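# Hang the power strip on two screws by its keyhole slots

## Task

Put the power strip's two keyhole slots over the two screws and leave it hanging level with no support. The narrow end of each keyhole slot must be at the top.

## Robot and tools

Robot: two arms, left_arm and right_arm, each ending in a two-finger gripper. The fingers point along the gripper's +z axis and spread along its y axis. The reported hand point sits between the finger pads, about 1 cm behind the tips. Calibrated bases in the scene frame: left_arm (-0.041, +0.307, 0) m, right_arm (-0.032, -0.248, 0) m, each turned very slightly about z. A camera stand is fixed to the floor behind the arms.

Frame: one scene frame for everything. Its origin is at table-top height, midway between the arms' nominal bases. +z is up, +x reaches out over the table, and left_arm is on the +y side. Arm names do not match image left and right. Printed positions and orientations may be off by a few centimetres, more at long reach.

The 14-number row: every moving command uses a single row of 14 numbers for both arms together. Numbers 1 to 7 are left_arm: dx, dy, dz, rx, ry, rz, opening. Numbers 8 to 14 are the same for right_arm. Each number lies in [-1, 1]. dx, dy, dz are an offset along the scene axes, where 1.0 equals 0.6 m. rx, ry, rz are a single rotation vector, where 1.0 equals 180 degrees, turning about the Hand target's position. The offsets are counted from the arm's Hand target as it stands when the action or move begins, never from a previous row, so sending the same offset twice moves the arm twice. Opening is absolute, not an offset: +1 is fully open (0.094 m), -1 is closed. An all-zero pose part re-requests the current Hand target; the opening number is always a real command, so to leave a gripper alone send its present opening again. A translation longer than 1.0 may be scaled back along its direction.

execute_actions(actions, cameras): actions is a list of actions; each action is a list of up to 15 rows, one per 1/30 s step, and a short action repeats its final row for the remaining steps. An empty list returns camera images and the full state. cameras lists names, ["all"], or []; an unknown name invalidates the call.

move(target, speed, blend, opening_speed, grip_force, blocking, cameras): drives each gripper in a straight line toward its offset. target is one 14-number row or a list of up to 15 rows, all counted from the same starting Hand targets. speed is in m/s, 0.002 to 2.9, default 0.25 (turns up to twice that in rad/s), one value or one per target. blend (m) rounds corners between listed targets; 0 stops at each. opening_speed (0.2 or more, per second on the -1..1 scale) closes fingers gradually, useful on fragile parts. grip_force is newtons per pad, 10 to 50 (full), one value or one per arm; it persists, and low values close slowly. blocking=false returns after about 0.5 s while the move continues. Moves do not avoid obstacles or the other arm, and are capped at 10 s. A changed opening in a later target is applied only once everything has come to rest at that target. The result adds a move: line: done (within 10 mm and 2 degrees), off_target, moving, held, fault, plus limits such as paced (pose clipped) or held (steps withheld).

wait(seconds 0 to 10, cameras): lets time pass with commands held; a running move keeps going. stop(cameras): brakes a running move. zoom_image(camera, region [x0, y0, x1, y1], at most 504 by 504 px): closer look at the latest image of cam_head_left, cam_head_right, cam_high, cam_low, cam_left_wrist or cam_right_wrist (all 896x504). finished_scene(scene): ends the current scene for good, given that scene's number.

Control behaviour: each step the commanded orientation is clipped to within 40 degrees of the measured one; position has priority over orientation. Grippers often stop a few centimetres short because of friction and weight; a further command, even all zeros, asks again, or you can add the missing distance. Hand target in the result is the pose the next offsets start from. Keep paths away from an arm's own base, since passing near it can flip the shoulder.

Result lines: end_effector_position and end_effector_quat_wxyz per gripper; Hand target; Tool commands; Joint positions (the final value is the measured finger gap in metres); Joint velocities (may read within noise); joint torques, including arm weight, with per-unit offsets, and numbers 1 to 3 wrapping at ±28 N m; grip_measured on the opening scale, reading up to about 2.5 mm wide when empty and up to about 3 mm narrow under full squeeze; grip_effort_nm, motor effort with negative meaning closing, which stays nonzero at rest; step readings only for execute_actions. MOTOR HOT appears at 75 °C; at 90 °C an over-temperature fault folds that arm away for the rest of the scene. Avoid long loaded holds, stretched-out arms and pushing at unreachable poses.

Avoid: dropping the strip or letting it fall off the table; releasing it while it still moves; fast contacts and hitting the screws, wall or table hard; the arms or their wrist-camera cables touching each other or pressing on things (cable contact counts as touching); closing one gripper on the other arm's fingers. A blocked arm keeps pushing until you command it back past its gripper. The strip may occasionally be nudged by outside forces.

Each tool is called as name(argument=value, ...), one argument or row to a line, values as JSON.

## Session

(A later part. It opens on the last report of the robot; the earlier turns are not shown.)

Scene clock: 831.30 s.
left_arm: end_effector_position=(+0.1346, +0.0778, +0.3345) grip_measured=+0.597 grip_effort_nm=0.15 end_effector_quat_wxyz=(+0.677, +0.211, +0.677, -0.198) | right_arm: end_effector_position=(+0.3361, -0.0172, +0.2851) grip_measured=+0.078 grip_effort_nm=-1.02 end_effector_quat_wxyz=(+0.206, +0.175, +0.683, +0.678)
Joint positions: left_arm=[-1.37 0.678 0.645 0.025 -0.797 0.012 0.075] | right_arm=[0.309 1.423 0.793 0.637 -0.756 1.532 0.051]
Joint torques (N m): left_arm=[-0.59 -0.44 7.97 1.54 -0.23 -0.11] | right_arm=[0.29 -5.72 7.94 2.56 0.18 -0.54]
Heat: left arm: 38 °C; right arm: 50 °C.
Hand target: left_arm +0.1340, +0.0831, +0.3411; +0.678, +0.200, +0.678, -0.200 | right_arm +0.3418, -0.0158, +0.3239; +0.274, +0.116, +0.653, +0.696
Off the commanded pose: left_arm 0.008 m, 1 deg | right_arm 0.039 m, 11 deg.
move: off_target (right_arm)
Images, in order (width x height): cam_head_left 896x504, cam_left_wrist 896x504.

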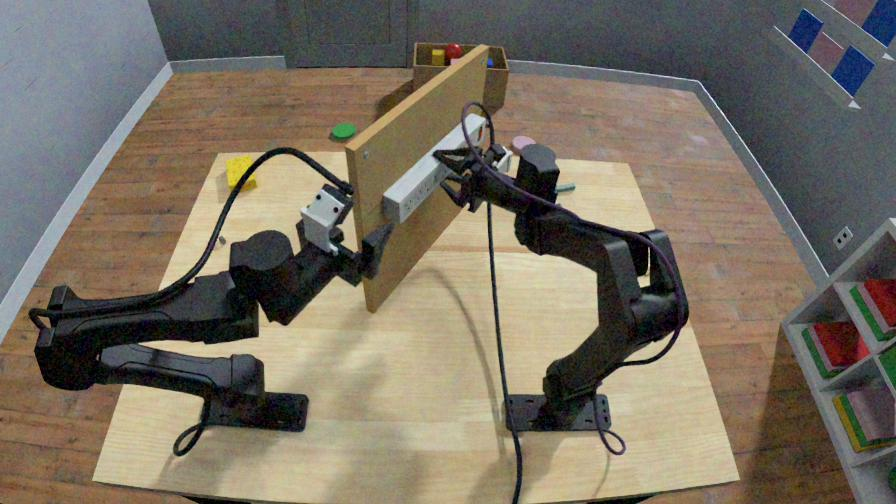

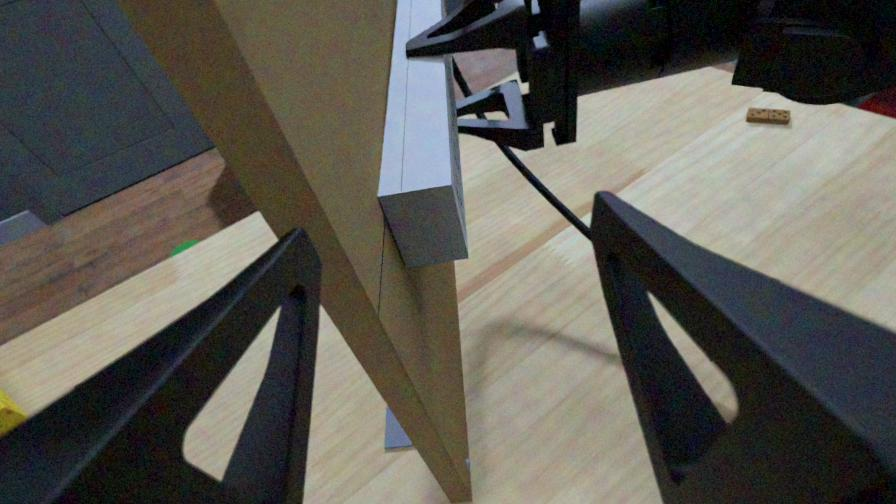

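move(
  target=[
    [0, 0, 0, 0, 0, 0, 0.6, 0.0, 0.0, 0.0, 0.0034, 0.0057, 0.0067, -0.1],
    [0, 0, 0, 0, 0, 0, 0.6, 0.0027, 0.0042, -0.01, 0.0034, 0.0057, 0.0067, -0.1],
  ],
  speed=0.03,
  cameras=["cam_left_wrist", "cam_head_left"],
)

zoom_image(
  camera="cam_left_wrist",
  region=[360, 20, 620, 280],
)

zoom_image(
  camera="cam_head_left",
  region=[340, 90, 520, 240],
)

Scene clock: 835.37 s.
left_arm: end_effector_position=(+0.1346, +0.0778, +0.3345) grip_measured=+0.597 grip_effort_nm=0.14 end_effector_quat_wxyz=(+0.677, +0.211, +0.677, -0.198) | right_arm: end_effector_position=(+0.3375, -0.0143, +0.2803) grip_measured=+0.078 grip_effort_nm=-1.03 end_effector_quat_wxyz=(+0.197, +0.172, +0.684, +0.682)
Joint positions: left_arm=[-1.37 0.678 0.645 0.025 -0.797 0.012 0.075] | right_arm=[0.309 1.45 0.793 0.666 -0.775 1.542 0.051]
Joint torques (N m): left_arm=[-0.59 -0.44 7.97 1.54 -0.23 -0.11] | right_arm=[0.17 -5.74 7.72 2.59 0.13 -0.38]
Heat: left arm: 39 °C; right arm: 50 °C.
Hand target: left_arm +0.1340, +0.0831, +0.3411; +0.678, +0.200, +0.678, -0.200 | right_arm +0.3434, -0.0133, +0.3178; +0.260, +0.117, +0.653, +0.702
Off the commanded pose: left_arm 0.008 m, 1 deg | right_arm 0.038 m, 10 deg.
move: off_target (right_arm)
Images, in order (width x height): cam_head_left 896x504, cam_left_wrist 896x504.

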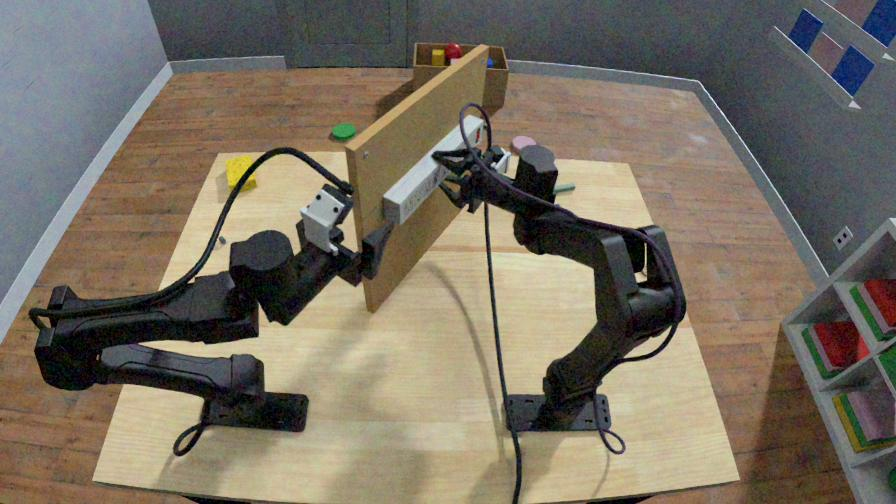

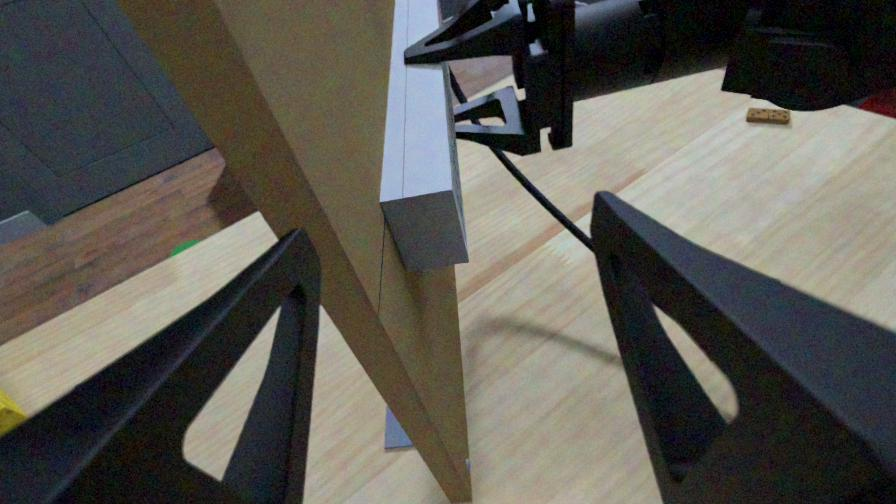

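Scaled by 1.938 from the camera's 896x504 image, which has a finer 1280x720 frame.

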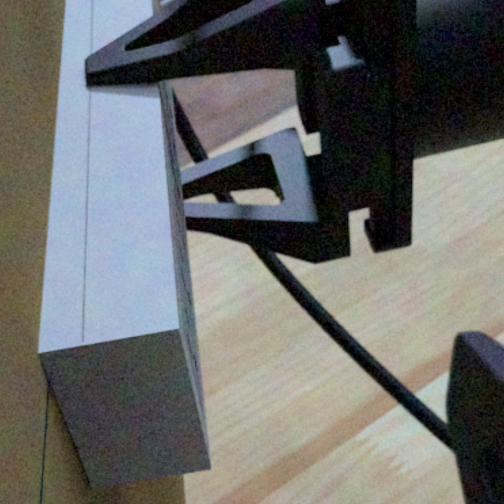

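Scaled by 2.800 from the camera's 896x504 image, which has a finer 1280x720 frame.

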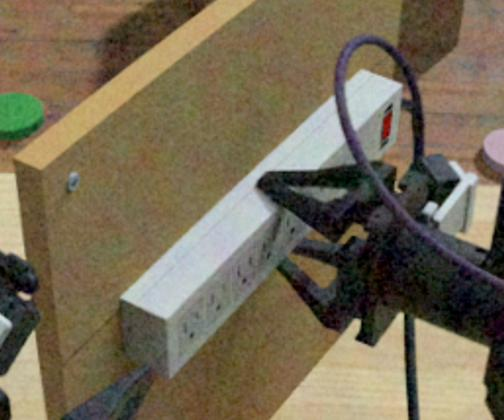

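move(
  target=[0, 0, 0, 0, 0, 0, 0.6, 0.0009, 0.0014, -0.0167, 0, 0, 0, -0.1],
  speed=0.03,
)

Scene clock: 838.50 s.
left_arm: end_effector_position=(+0.1346, +0.0778, +0.3345) grip_measured=+0.597 grip_effort_nm=0.15 end_effector_quat_wxyz=(+0.677, +0.211, +0.677, -0.198) | right_arm: end_effector_position=(+0.3370, -0.0129, +0.2799) grip_measured=+0.078 grip_effort_nm=-1.03 end_effector_quat_wxyz=(+0.195, +0.166, +0.681, +0.687)
Joint positions: left_arm=[-1.37 0.678 0.645 0.025 -0.797 0.012 0.075] | right_arm=[0.309 1.463 0.788 0.702 -0.786 1.552 0.051]
Joint torques (N m): left_arm=[-0.57 -0.44 7.94 1.55 -0.24 -0.11] | right_arm=[0.34 -5.14 6.65 2.59 0.31 -0.51]
Heat: left arm: 39 °C; right arm: 49 °C.
Hand target: left_arm +0.1340, +0.0831, +0.3411; +0.678, +0.200, +0.678, -0.200 | right_arm +0.3439, -0.0125, +0.3078; +0.260, +0.117, +0.653, +0.702
Off the commanded pose: left_arm 0.008 m, 1 deg | right_arm 0.029 m, 10 deg.
move: off_target (right_arm)

move(
  target=[0, 0, 0, 0, 0, 0, 0.6, 0.0, 0.0, -0.0133, 0, 0, 0, -0.1],
  speed=0.03,
  cameras=["cam_left_wrist", "cam_head_left"],
)

zoom_image(
  camera="cam_left_wrist",
  region=[360, 20, 620, 280],
)

zoom_image(
  camera="cam_head_left",
  region=[340, 90, 520, 240],
)

Scene clock: 846.80 s.
left_arm: end_effector_position=(+0.1346, +0.0778, +0.3345) grip_measured=+0.597 grip_effort_nm=0.15 end_effector_quat_wxyz=(+0.677, +0.211, +0.677, -0.198) | right_arm: end_effector_position=(+0.3368, -0.0130, +0.2778) grip_measured=+0.078 grip_effort_nm=-1.02 end_effector_quat_wxyz=(+0.201, +0.160, +0.677, +0.690)
Joint positions: left_arm=[-1.37 0.678 0.645 0.025 -0.797 0.012 0.075] | right_arm=[0.309 1.474 0.771 0.75 -0.786 1.553 0.051]
Joint torques (N m): left_arm=[-0.61 -0.43 7.94 1.55 -0.23 -0.11] | right_arm=[0.4 -4.68 6.45 2.51 0.32 -0.49]
Heat: left arm: 39 °C; right arm: 51 °C.
Hand target: left_arm +0.1340, +0.0831, +0.3411; +0.678, +0.200, +0.678, -0.200 | right_arm +0.3438, -0.0124, +0.2998; +0.260, +0.117, +0.653, +0.702
Off the commanded pose: left_arm 0.008 m, 1 deg | right_arm 0.023 m, 9 deg.
move: off_target (right_arm)
Images, in order (width x height): cam_head_left 896x504, cam_left_wrist 896x504.

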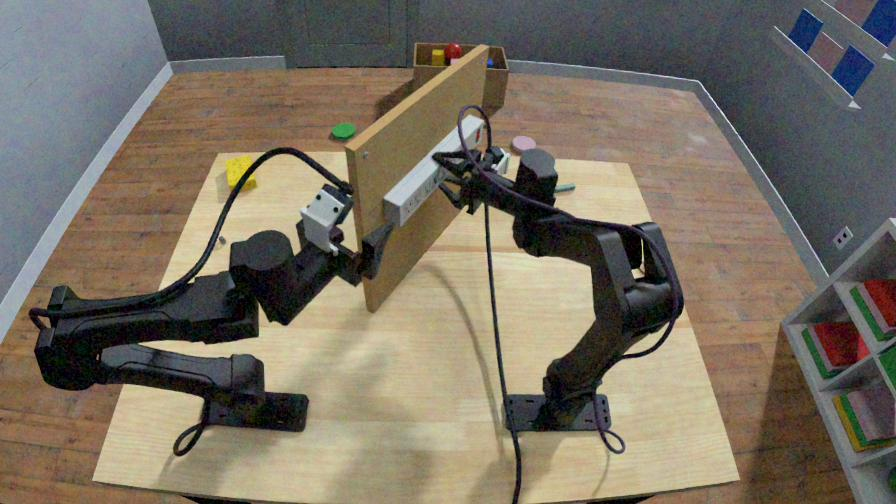

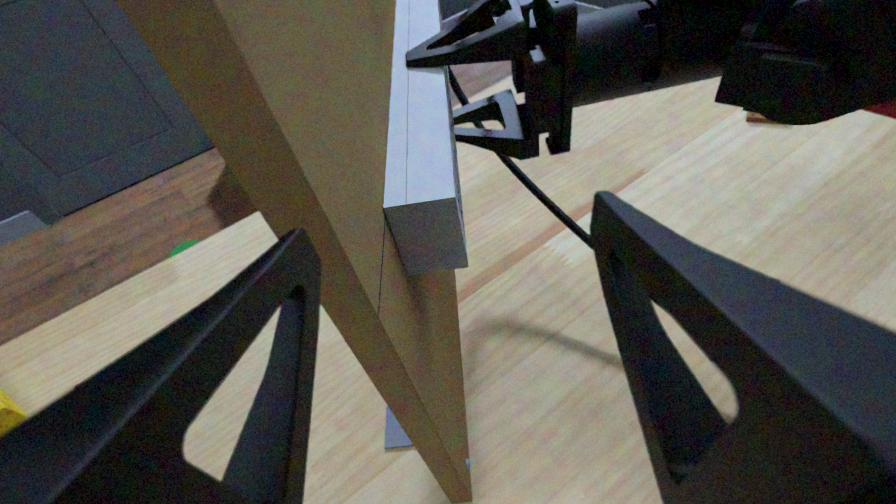

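Scaled by 1.938 from the camera's 896x504 image, which has a finer 1280x720 frame.

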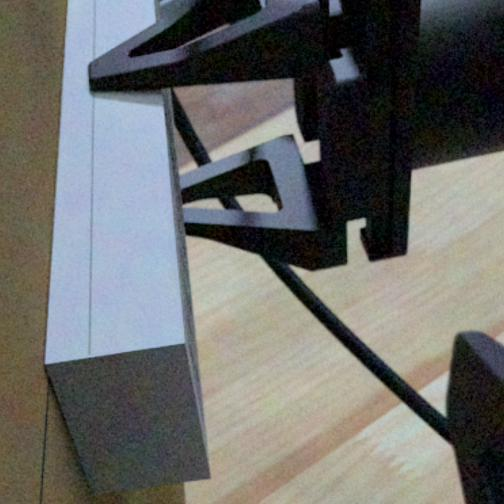

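Scaled by 2.800 from the camera's 896x504 image, which has a finer 1280x720 frame.

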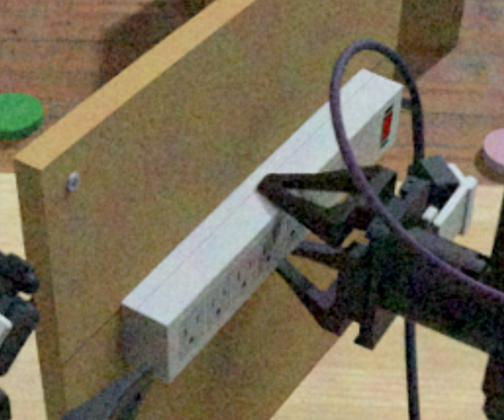

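move(
  target=[0, 0, 0, 0, 0, 0, 0.6, 0.0, 0.0, -0.0133, 0.0025, 0.004, 0, -0.1],
  speed=0.03,
)

move(
  target=[0, 0, 0, 0, 0, 0, 0.6, 0.0, 0.0, -0.0133, 0, 0, 0, -0.1],
  speed=0.03,
  cameras=["cam_left_wrist", "cam_head_left"],
)

zoom_image(
  camera="cam_left_wrist",
  region=[360, 20, 620, 280],
)

zoom_image(
  camera="cam_head_left",
  region=[340, 90, 520, 240],
)

Scene clock: 850.03 s.
left_arm: end_effector_position=(+0.1346, +0.0778, +0.3345) grip_measured=+0.597 grip_effort_nm=0.15 end_effector_quat_wxyz=(+0.677, +0.211, +0.677, -0.198) | right_arm: end_effector_position=(+0.3367, -0.0135, +0.2756) grip_measured=+0.078 grip_effort_nm=-1.03 end_effector_quat_wxyz=(+0.205, +0.155, +0.671, +0.696)
Joint positions: left_arm=[-1.37 0.678 0.645 0.025 -0.797 0.012 0.075] | right_arm=[0.307 1.49 0.751 0.813 -0.788 1.564 0.051]
Joint torques (N m): left_arm=[-0.61 -0.46 7.98 1.55 -0.23 -0.11] | right_arm=[0.54 -4.37 6.22 2.3 0.36 -0.45]
Heat: left arm: 39 °C; right arm: 50 °C.
Hand target: left_arm +0.1340, +0.0831, +0.3411; +0.678, +0.200, +0.678, -0.200 | right_arm +0.3439, -0.0124, +0.2919; +0.255, +0.122, +0.652, +0.704
Off the commanded pose: left_arm 0.008 m, 1 deg | right_arm 0.018 m, 7 deg.
move: off_target (right_arm)

Scene clock: 850.90 s.
left_arm: end_effector_position=(+0.1346, +0.0778, +0.3345) grip_measured=+0.597 grip_effort_nm=0.15 end_effector_quat_wxyz=(+0.677, +0.211, +0.677, -0.198) | right_arm: end_effector_position=(+0.3367, -0.0135, +0.2741) grip_measured=+0.078 grip_effort_nm=-1.03 end_effector_quat_wxyz=(+0.208, +0.151, +0.666, +0.700)
Joint positions: left_arm=[-1.37 0.678 0.645 0.025 -0.797 0.012 0.075] | right_arm=[0.307 1.505 0.74 0.859 -0.79 1.572 0.051]
Joint torques (N m): left_arm=[-0.57 -0.44 7.94 1.55 -0.24 -0.11] | right_arm=[0.58 -4.04 5.67 2.22 0.4 -0.5]
Heat: left arm: 39 °C; right arm: 50 °C.
Hand target: left_arm +0.1340, +0.0831, +0.3411; +0.678, +0.200, +0.678, -0.200 | right_arm +0.3439, -0.0124, +0.2839; +0.255, +0.122, +0.652, +0.704
Off the commanded pose: left_arm 0.008 m, 1 deg | right_arm 0.012 m, 7 deg.
move: off_target (right_arm)
Images, in order (width x height): cam_head_left 896x504, cam_left_wrist 896x504.

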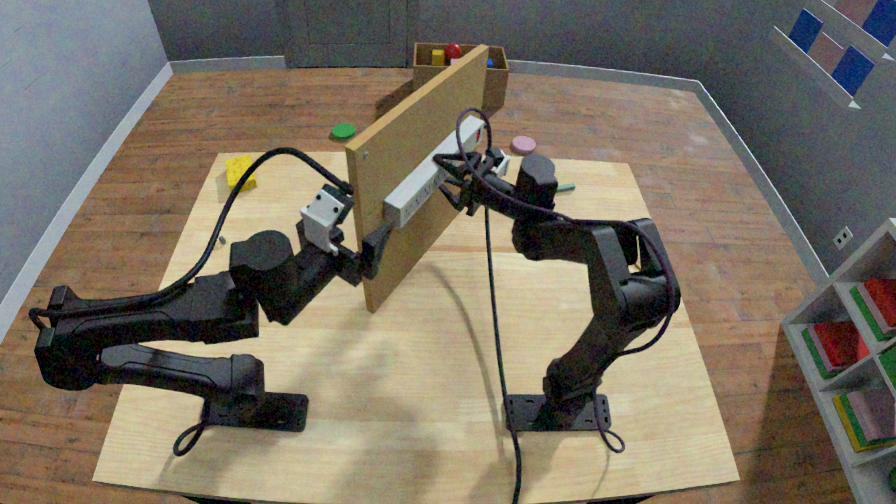

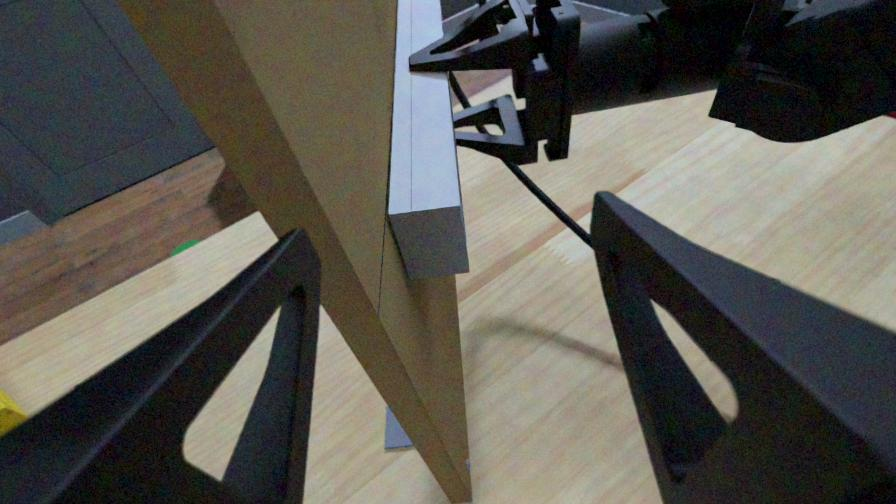

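Scaled by 1.938 from the camera's 896x504 image, which has a finer 1280x720 frame.

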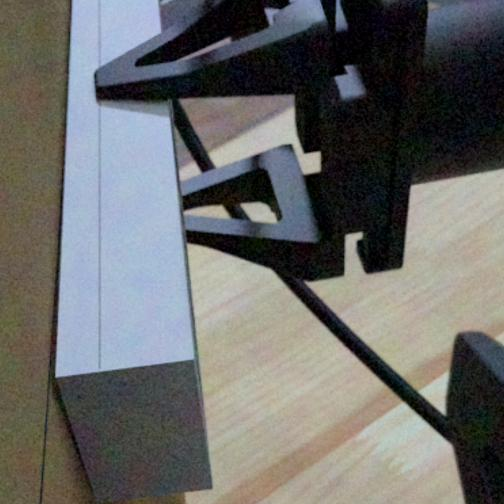

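Scaled by 2.800 from the camera's 896x504 image, which has a finer 1280x720 frame.

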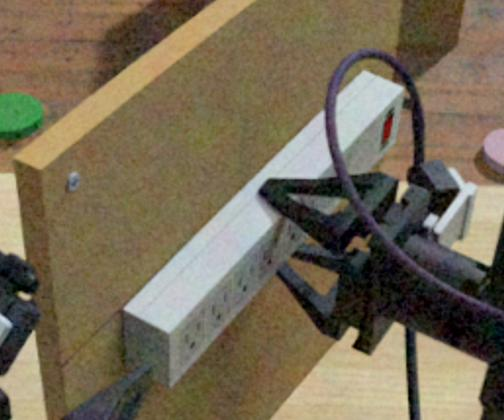

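move(
  target=[
    [0, 0, 0, 0, 0, 0, 0.6, 0.0, 0.0, 0.0, -0.008, 0.0125, 0, -0.1],
    [0, 0, 0, 0, 0, 0, 0.6, 0.0, 0.0, -0.01, -0.008, 0.0125, 0, -0.1],
  ],
  speed=0.03,
  cameras=["cam_left_wrist", "cam_head_left"],
)

zoom_image(
  camera="cam_left_wrist",
  region=[360, 20, 620, 280],
)

zoom_image(
  camera="cam_head_left",
  region=[340, 90, 520, 240],
)

Scene clock: 854.43 s.
left_arm: end_effector_position=(+0.1346, +0.0778, +0.3345) grip_measured=+0.597 grip_effort_nm=0.15 end_effector_quat_wxyz=(+0.677, +0.211, +0.677, -0.198) | right_arm: end_effector_position=(+0.3367, -0.0134, +0.2731) grip_measured=+0.078 grip_effort_nm=-1.03 end_effector_quat_wxyz=(+0.206, +0.152, +0.667, +0.699)
Joint positions: left_arm=[-1.37 0.678 0.645 0.025 -0.797 0.012 0.075] | right_arm=[0.307 1.505 0.74 0.854 -0.791 1.572 0.051]
Joint torques (N m): left_arm=[-0.57 -0.42 7.97 1.55 -0.23 -0.11] | right_arm=[0.5 -4.81 6.24 1.66 0.36 -0.63]
Heat: left arm: 39 °C; right arm: 50 °C.
Hand target: left_arm +0.1340, +0.0831, +0.3411; +0.678, +0.200, +0.678, -0.200 | right_arm +0.3438, -0.0124, +0.2779; +0.244, +0.133, +0.666, +0.693
Off the commanded pose: left_arm 0.008 m, 1 deg | right_arm 0.009 m, 5 deg.
move: off_target (right_arm)
Images, in order (width x height): cam_head_left 896x504, cam_left_wrist 896x504.

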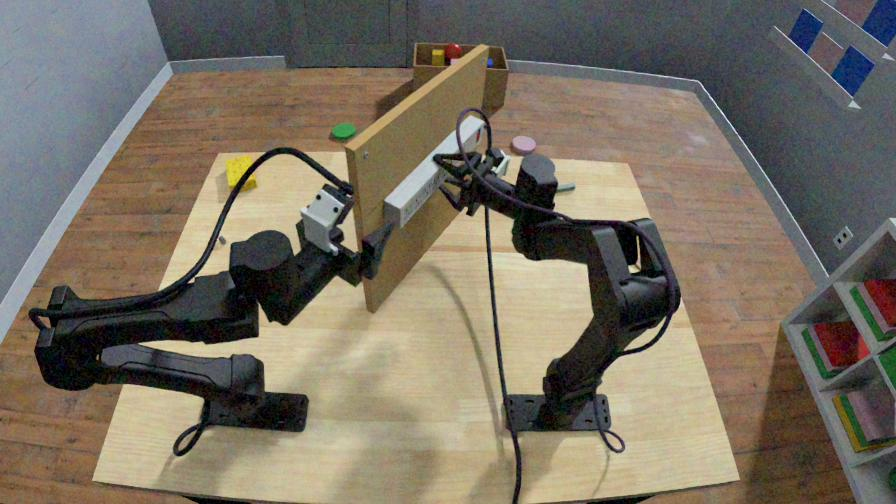

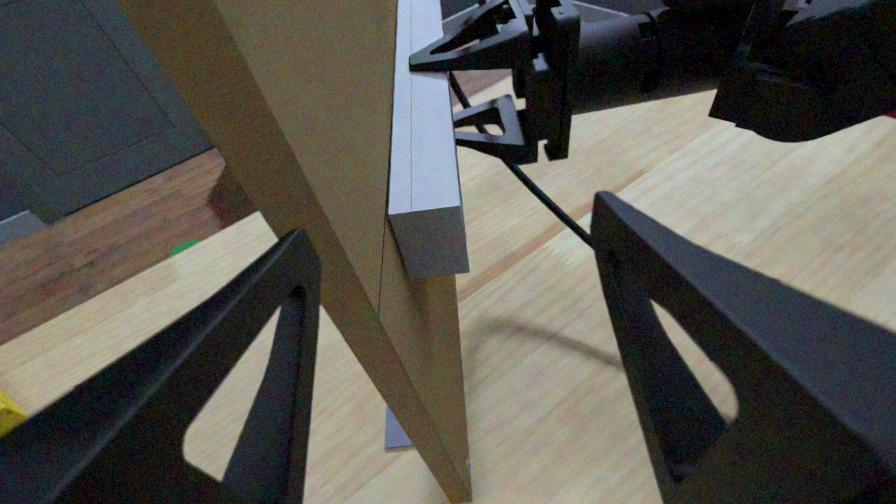

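Scaled by 1.938 from the camera's 896x504 image, which has a finer 1280x720 frame.

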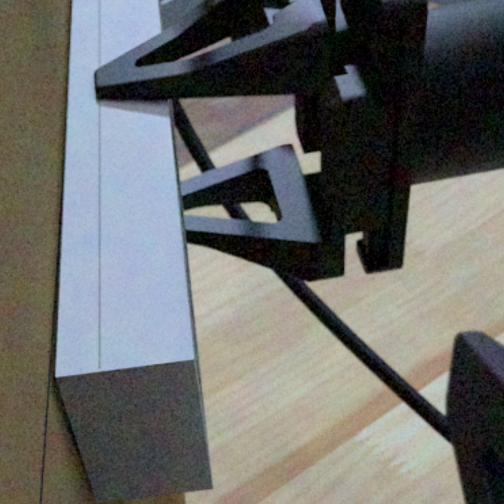

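Scaled by 2.800 from the camera's 896x504 image, which has a finer 1280x720 frame.

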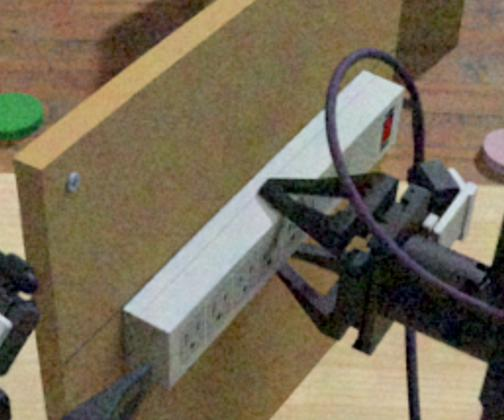

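move(
  target=[
    [0, 0, 0, 0, 0, 0, 0.6, 0.0, 0.0, -0.005, 0.0067, 0.0115, 0, -0.1],
  ],
  speed=0.03,
  cameras=["cam_head_left", "cam_head_right"],
)

zoom_image(
  camera="cam_head_left",
  region=[340, 90, 520, 240],
)

zoom_image(
  camera="cam_head_right",
  region=[330, 90, 510, 240],
)

Scene clock: 857.33 s.
left_arm: end_effector_position=(+0.1346, +0.0778, +0.3345) grip_measured=+0.597 grip_effort_nm=0.15 end_effector_quat_wxyz=(+0.677, +0.211, +0.677, -0.198) | right_arm: end_effector_position=(+0.3367, -0.0134, +0.2733) grip_measured=+0.078 grip_effort_nm=-1.03 end_effector_quat_wxyz=(+0.206, +0.153, +0.667, +0.699)
Joint positions: left_arm=[-1.37 0.678 0.645 0.025 -0.797 0.012 0.075] | right_arm=[0.307 1.505 0.74 0.855 -0.791 1.574 0.051]
Joint torques (N m): left_arm=[-0.62 -0.44 7.98 1.55 -0.24 -0.11] | right_arm=[0.61 -4.45 5.65 1.76 0.42 -0.28]
Heat: left arm: 39 °C; right arm: 49 °C.
Hand target: left_arm +0.1340, +0.0831, +0.3411; +0.678, +0.200, +0.678, -0.200 | right_arm +0.3438, -0.0124, +0.2749; +0.230, +0.148, +0.663, +0.697
Off the commanded pose: left_arm 0.008 m, 1 deg | right_arm 0.007 m, 3 deg.
move: off_target (right_arm)
Images, in order (width x height): cam_head_left 896x504, cam_head_right 896x504.

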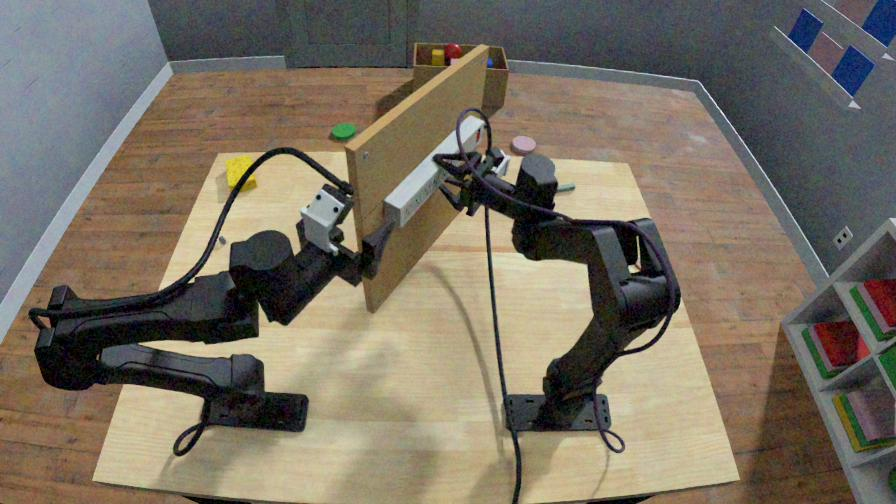

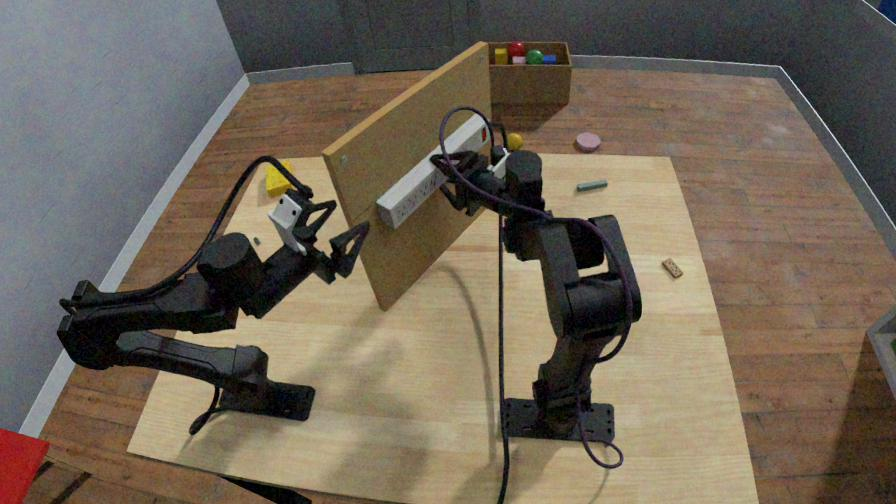

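Scaled by 2.800 from the camera's 896x504 image, which has a finer 1280x720 frame.

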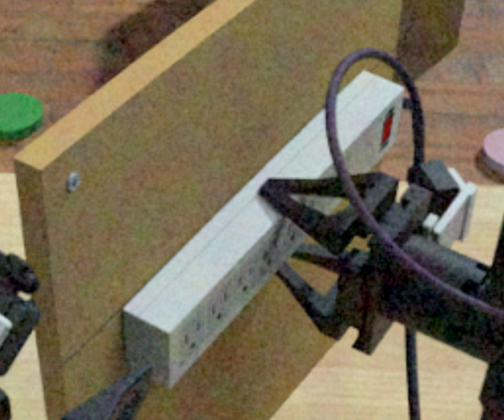

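Scaled by 2.800 from the camera's 896x504 image, which has a finer 1280x720 frame.

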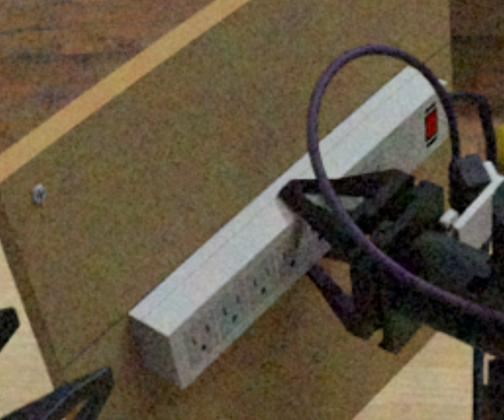

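move(
  target=[
    [0, 0, 0, 0, 0, 0, 0.6, 0.0, 0.0, -0.003, 0.0111, 0.0191, 0, -0.1],
  ],
  speed=0.03,
  cameras=["cam_head_right", "cam_left_wrist"],
)

zoom_image(
  camera="cam_head_right",
  region=[330, 90, 510, 240],
)

zoom_image(
  camera="cam_left_wrist",
  region=[360, 20, 620, 280],
)

Scene clock: 861.00 s.
left_arm: end_effector_position=(+0.1346, +0.0778, +0.3345) grip_measured=+0.597 grip_effort_nm=0.15 end_effector_quat_wxyz=(+0.677, +0.211, +0.677, -0.198) | right_arm: end_effector_position=(+0.3368, -0.0133, +0.2694) grip_measured=+0.078 grip_effort_nm=-1.03 end_effector_quat_wxyz=(+0.190, +0.169, +0.666, +0.701)
Joint positions: left_arm=[-1.37 0.678 0.645 0.025 -0.797 0.012 0.075] | right_arm=[0.307 1.508 0.735 0.851 -0.79 1.611 0.051]
Joint torques (N m): left_arm=[-0.58 -0.47 7.95 1.54 -0.23 -0.11] | right_arm=[0.77 -4.75 5.48 1.83 0.48 0]
Heat: left arm: 39 °C; right arm: 48 °C.
Hand target: left_arm +0.1340, +0.0831, +0.3411; +0.678, +0.200, +0.678, -0.200 | right_arm +0.3440, -0.0124, +0.2731; +0.208, +0.173, +0.657, +0.704
Off the commanded pose: left_arm 0.008 m, 1 deg | right_arm 0.008 m, 2 deg.
move: done
Images, in order (width x height): cam_head_right 896x504, cam_left_wrist 896x504.

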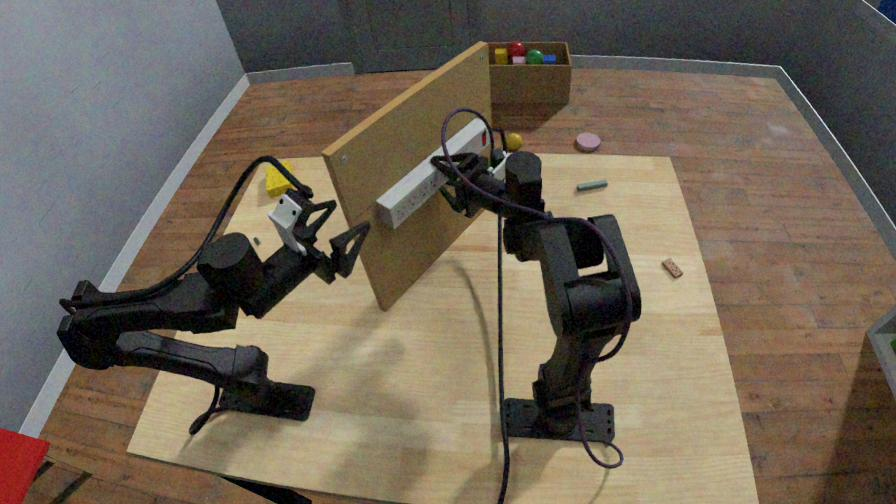

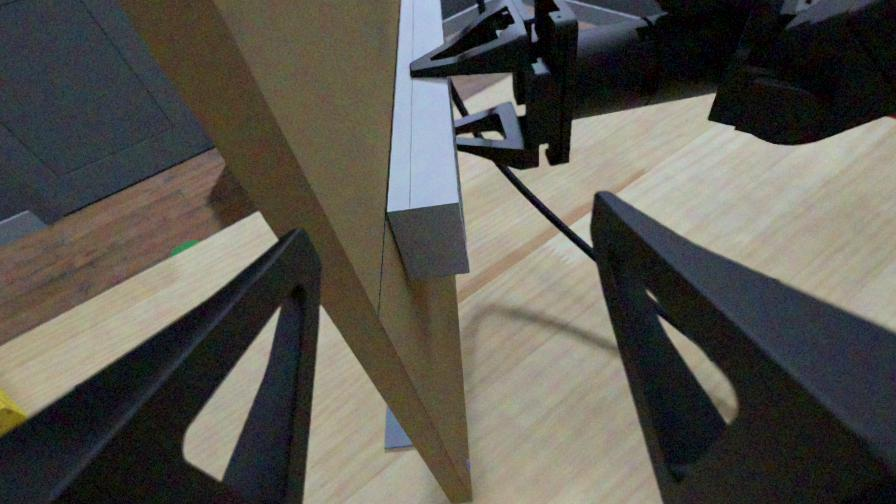

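Scaled by 2.800 from the camera's 896x504 image, which has a finer 1280x720 frame.

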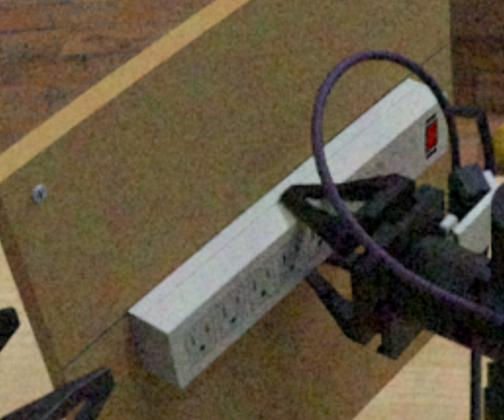

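Scaled by 1.938 from the camera's 896x504 image, which has a finer 1280x720 frame.

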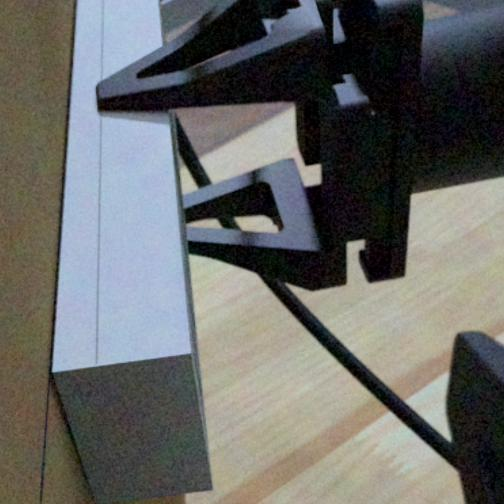

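move(
  target=[
    [0, 0, 0, 0, 0, 0, 0.6, -0.0118, -0.0182, 0, 0, 0, 0, -0.1],
  ],
  speed=0.03,
  cameras=["cam_left_wrist"],
)

zoom_image(
  camera="cam_left_wrist",
  region=[360, 20, 620, 280],
)

Scene clock: 863.00 s.
left_arm: end_effector_position=(+0.1346, +0.0778, +0.3345) grip_measured=+0.597 grip_effort_nm=0.15 end_effector_quat_wxyz=(+0.677, +0.211, +0.677, -0.198) | right_arm: end_effector_position=(+0.3376, -0.0157, +0.2688) grip_measured=+0.077 grip_effort_nm=-1.03 end_effector_quat_wxyz=(+0.193, +0.173, +0.664, +0.702)
Joint positions: left_arm=[-1.37 0.678 0.645 0.025 -0.797 0.012 0.075] | right_arm=[0.303 1.508 0.727 0.866 -0.783 1.617 0.051]
Joint torques (N m): left_arm=[-0.58 -0.43 7.94 1.55 -0.23 -0.11] | right_arm=[-1.05 -7.36 3.69 1.72 0.11 -0.01]
Heat: left arm: 39 °C; right arm: 48 °C.
Hand target: left_arm +0.1340, +0.0831, +0.3411; +0.678, +0.200, +0.678, -0.200 | right_arm +0.3368, -0.0233, +0.2731; +0.208, +0.173, +0.657, +0.704
Off the commanded pose: left_arm 0.008 m, 1 deg | right_arm 0.009 m, 2 deg.
move: done
Images, in order (width x height): cam_left_wrist 896x504.

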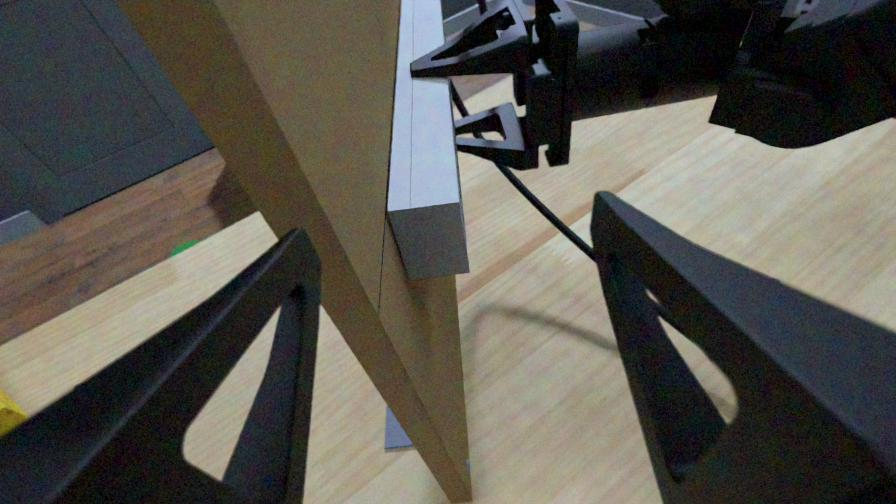

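Scaled by 1.938 from the camera's 896x504 image, which has a finer 1280x720 frame.

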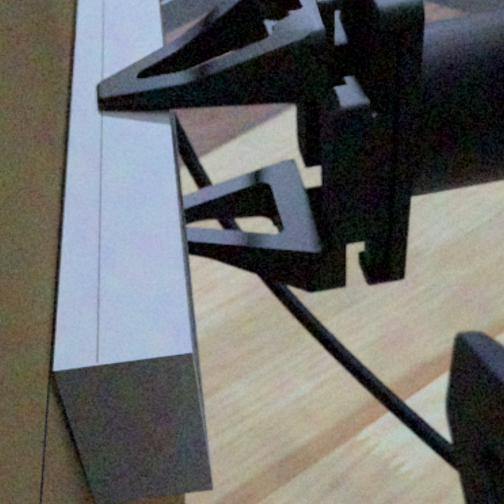

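move(
  target=[
    [0, 0, 0, 0, 0, 0, 0.6, 0.0055, 0.0084, -0.003, 0, 0, 0, -0.1],
    [0, 0, 0, 0, 0, 0, 0.6, 0.0055, 0.0084, -0.003, 0, 0, 0, 0.32],
  ],
  speed=0.03,
  opening_speed=0.4,
  cameras=["cam_head_right", "cam_head_left", "cam_left_wrist", "cam_right_wrist"],
)

zoom_image(
  camera="cam_head_right",
  region=[330, 90, 510, 240],
)

zoom_image(
  camera="cam_left_wrist",
  region=[360, 20, 620, 280],
)

Scene clock: 867.77 s.
left_arm: end_effector_position=(+0.1346, +0.0778, +0.3345) grip_measured=+0.597 grip_effort_nm=0.15 end_effector_quat_wxyz=(+0.677, +0.211, +0.677, -0.198) | right_arm: end_effector_position=(+0.3387, -0.0164, +0.2726) grip_measured=+0.318 grip_effort_nm=0.12 end_effector_quat_wxyz=(+0.201, +0.171, +0.659, +0.705)
Joint positions: left_arm=[-1.37 0.678 0.645 0.025 -0.797 0.012 0.075] | right_arm=[0.304 1.508 0.727 0.885 -0.773 1.619 0.062]
Joint torques (N m): left_arm=[-0.58 -0.42 7.94 1.55 -0.24 -0.11] | right_arm=[-0.08 -5.71 4.53 1.64 0.14 -0.04]
Heat: left arm: 39 °C; right arm: 46 °C.
Hand target: left_arm +0.1340, +0.0831, +0.3411; +0.678, +0.200, +0.678, -0.200 | right_arm +0.3402, -0.0183, +0.2713; +0.208, +0.173, +0.657, +0.704
Off the commanded pose: left_arm 0.008 m, 1 deg | right_arm 0.003 m, 1 deg.
move: done
Images, in order (width x height): cam_head_left 896x504, cam_head_right 896x504, cam_left_wrist 896x504, cam_right_wrist 896x504.

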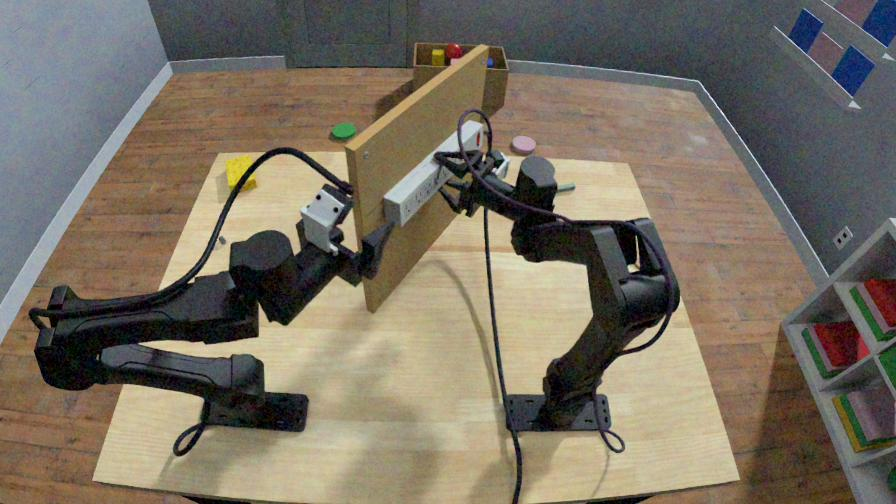

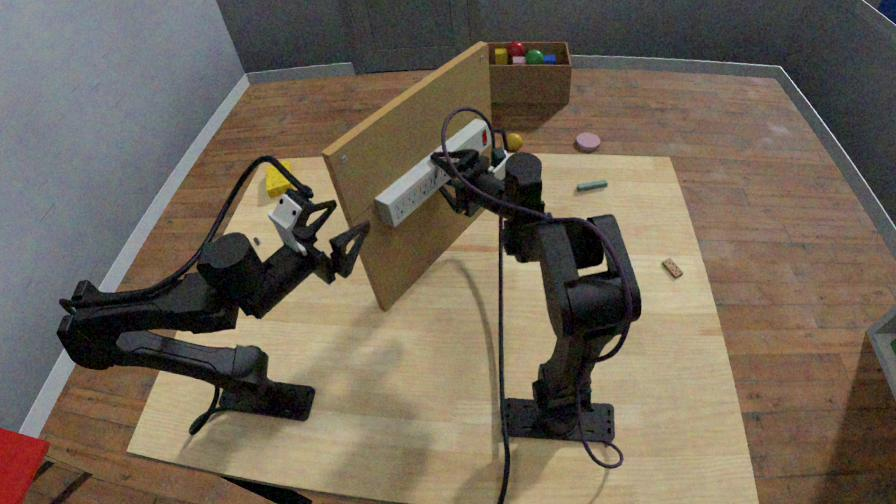

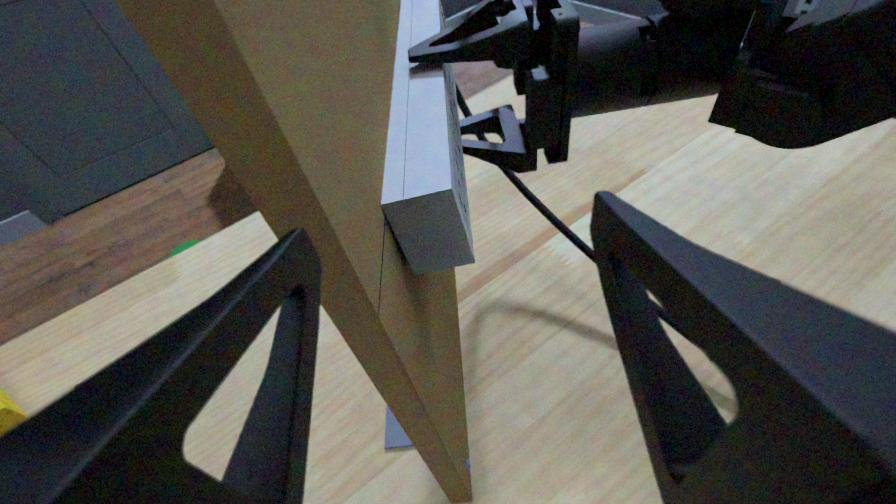

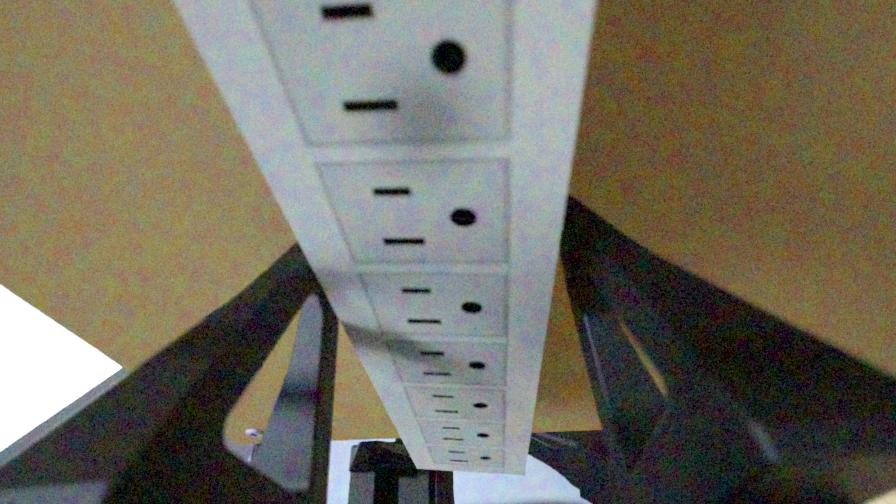

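Scaled by 2.800 from the camera's 896x504 image, which has a finer 1280x720 frame.

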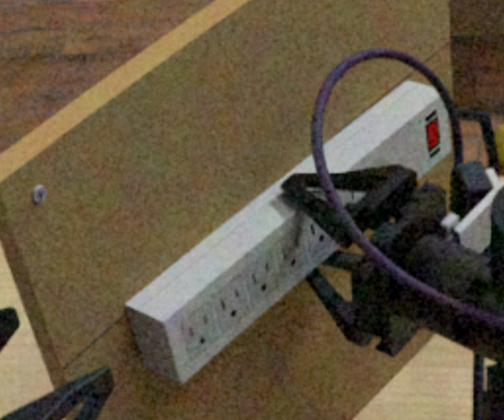

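Scaled by 1.938 from the camera's 896x504 image, which has a finer 1280x720 frame.

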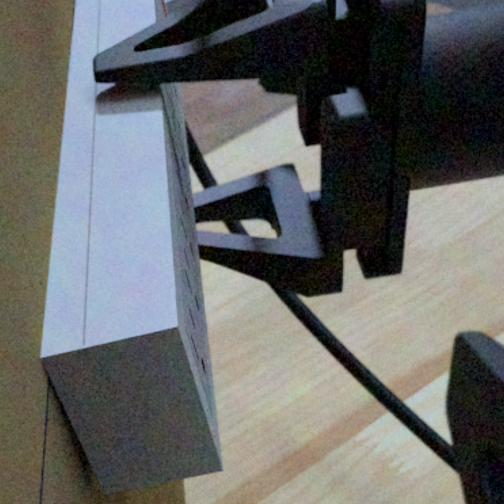

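zoom_image(
  camera="cam_head_left",
  region=[430, 130, 590, 450],
)

zoom_image(
  camera="cam_head_right",
  region=[430, 110, 610, 504],
)

Scaled by 1.575 from the camera's 896x504 image, which has a finer 1280x720 frame.

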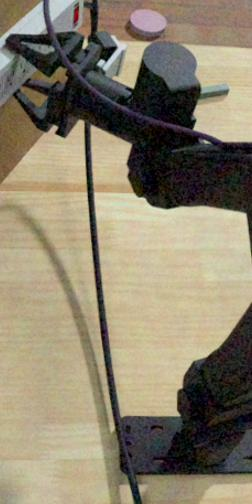

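Scaled by 1.279 from the camera's 896x504 image, which has a finer 1280x720 frame.

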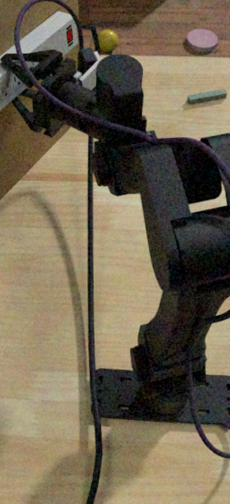

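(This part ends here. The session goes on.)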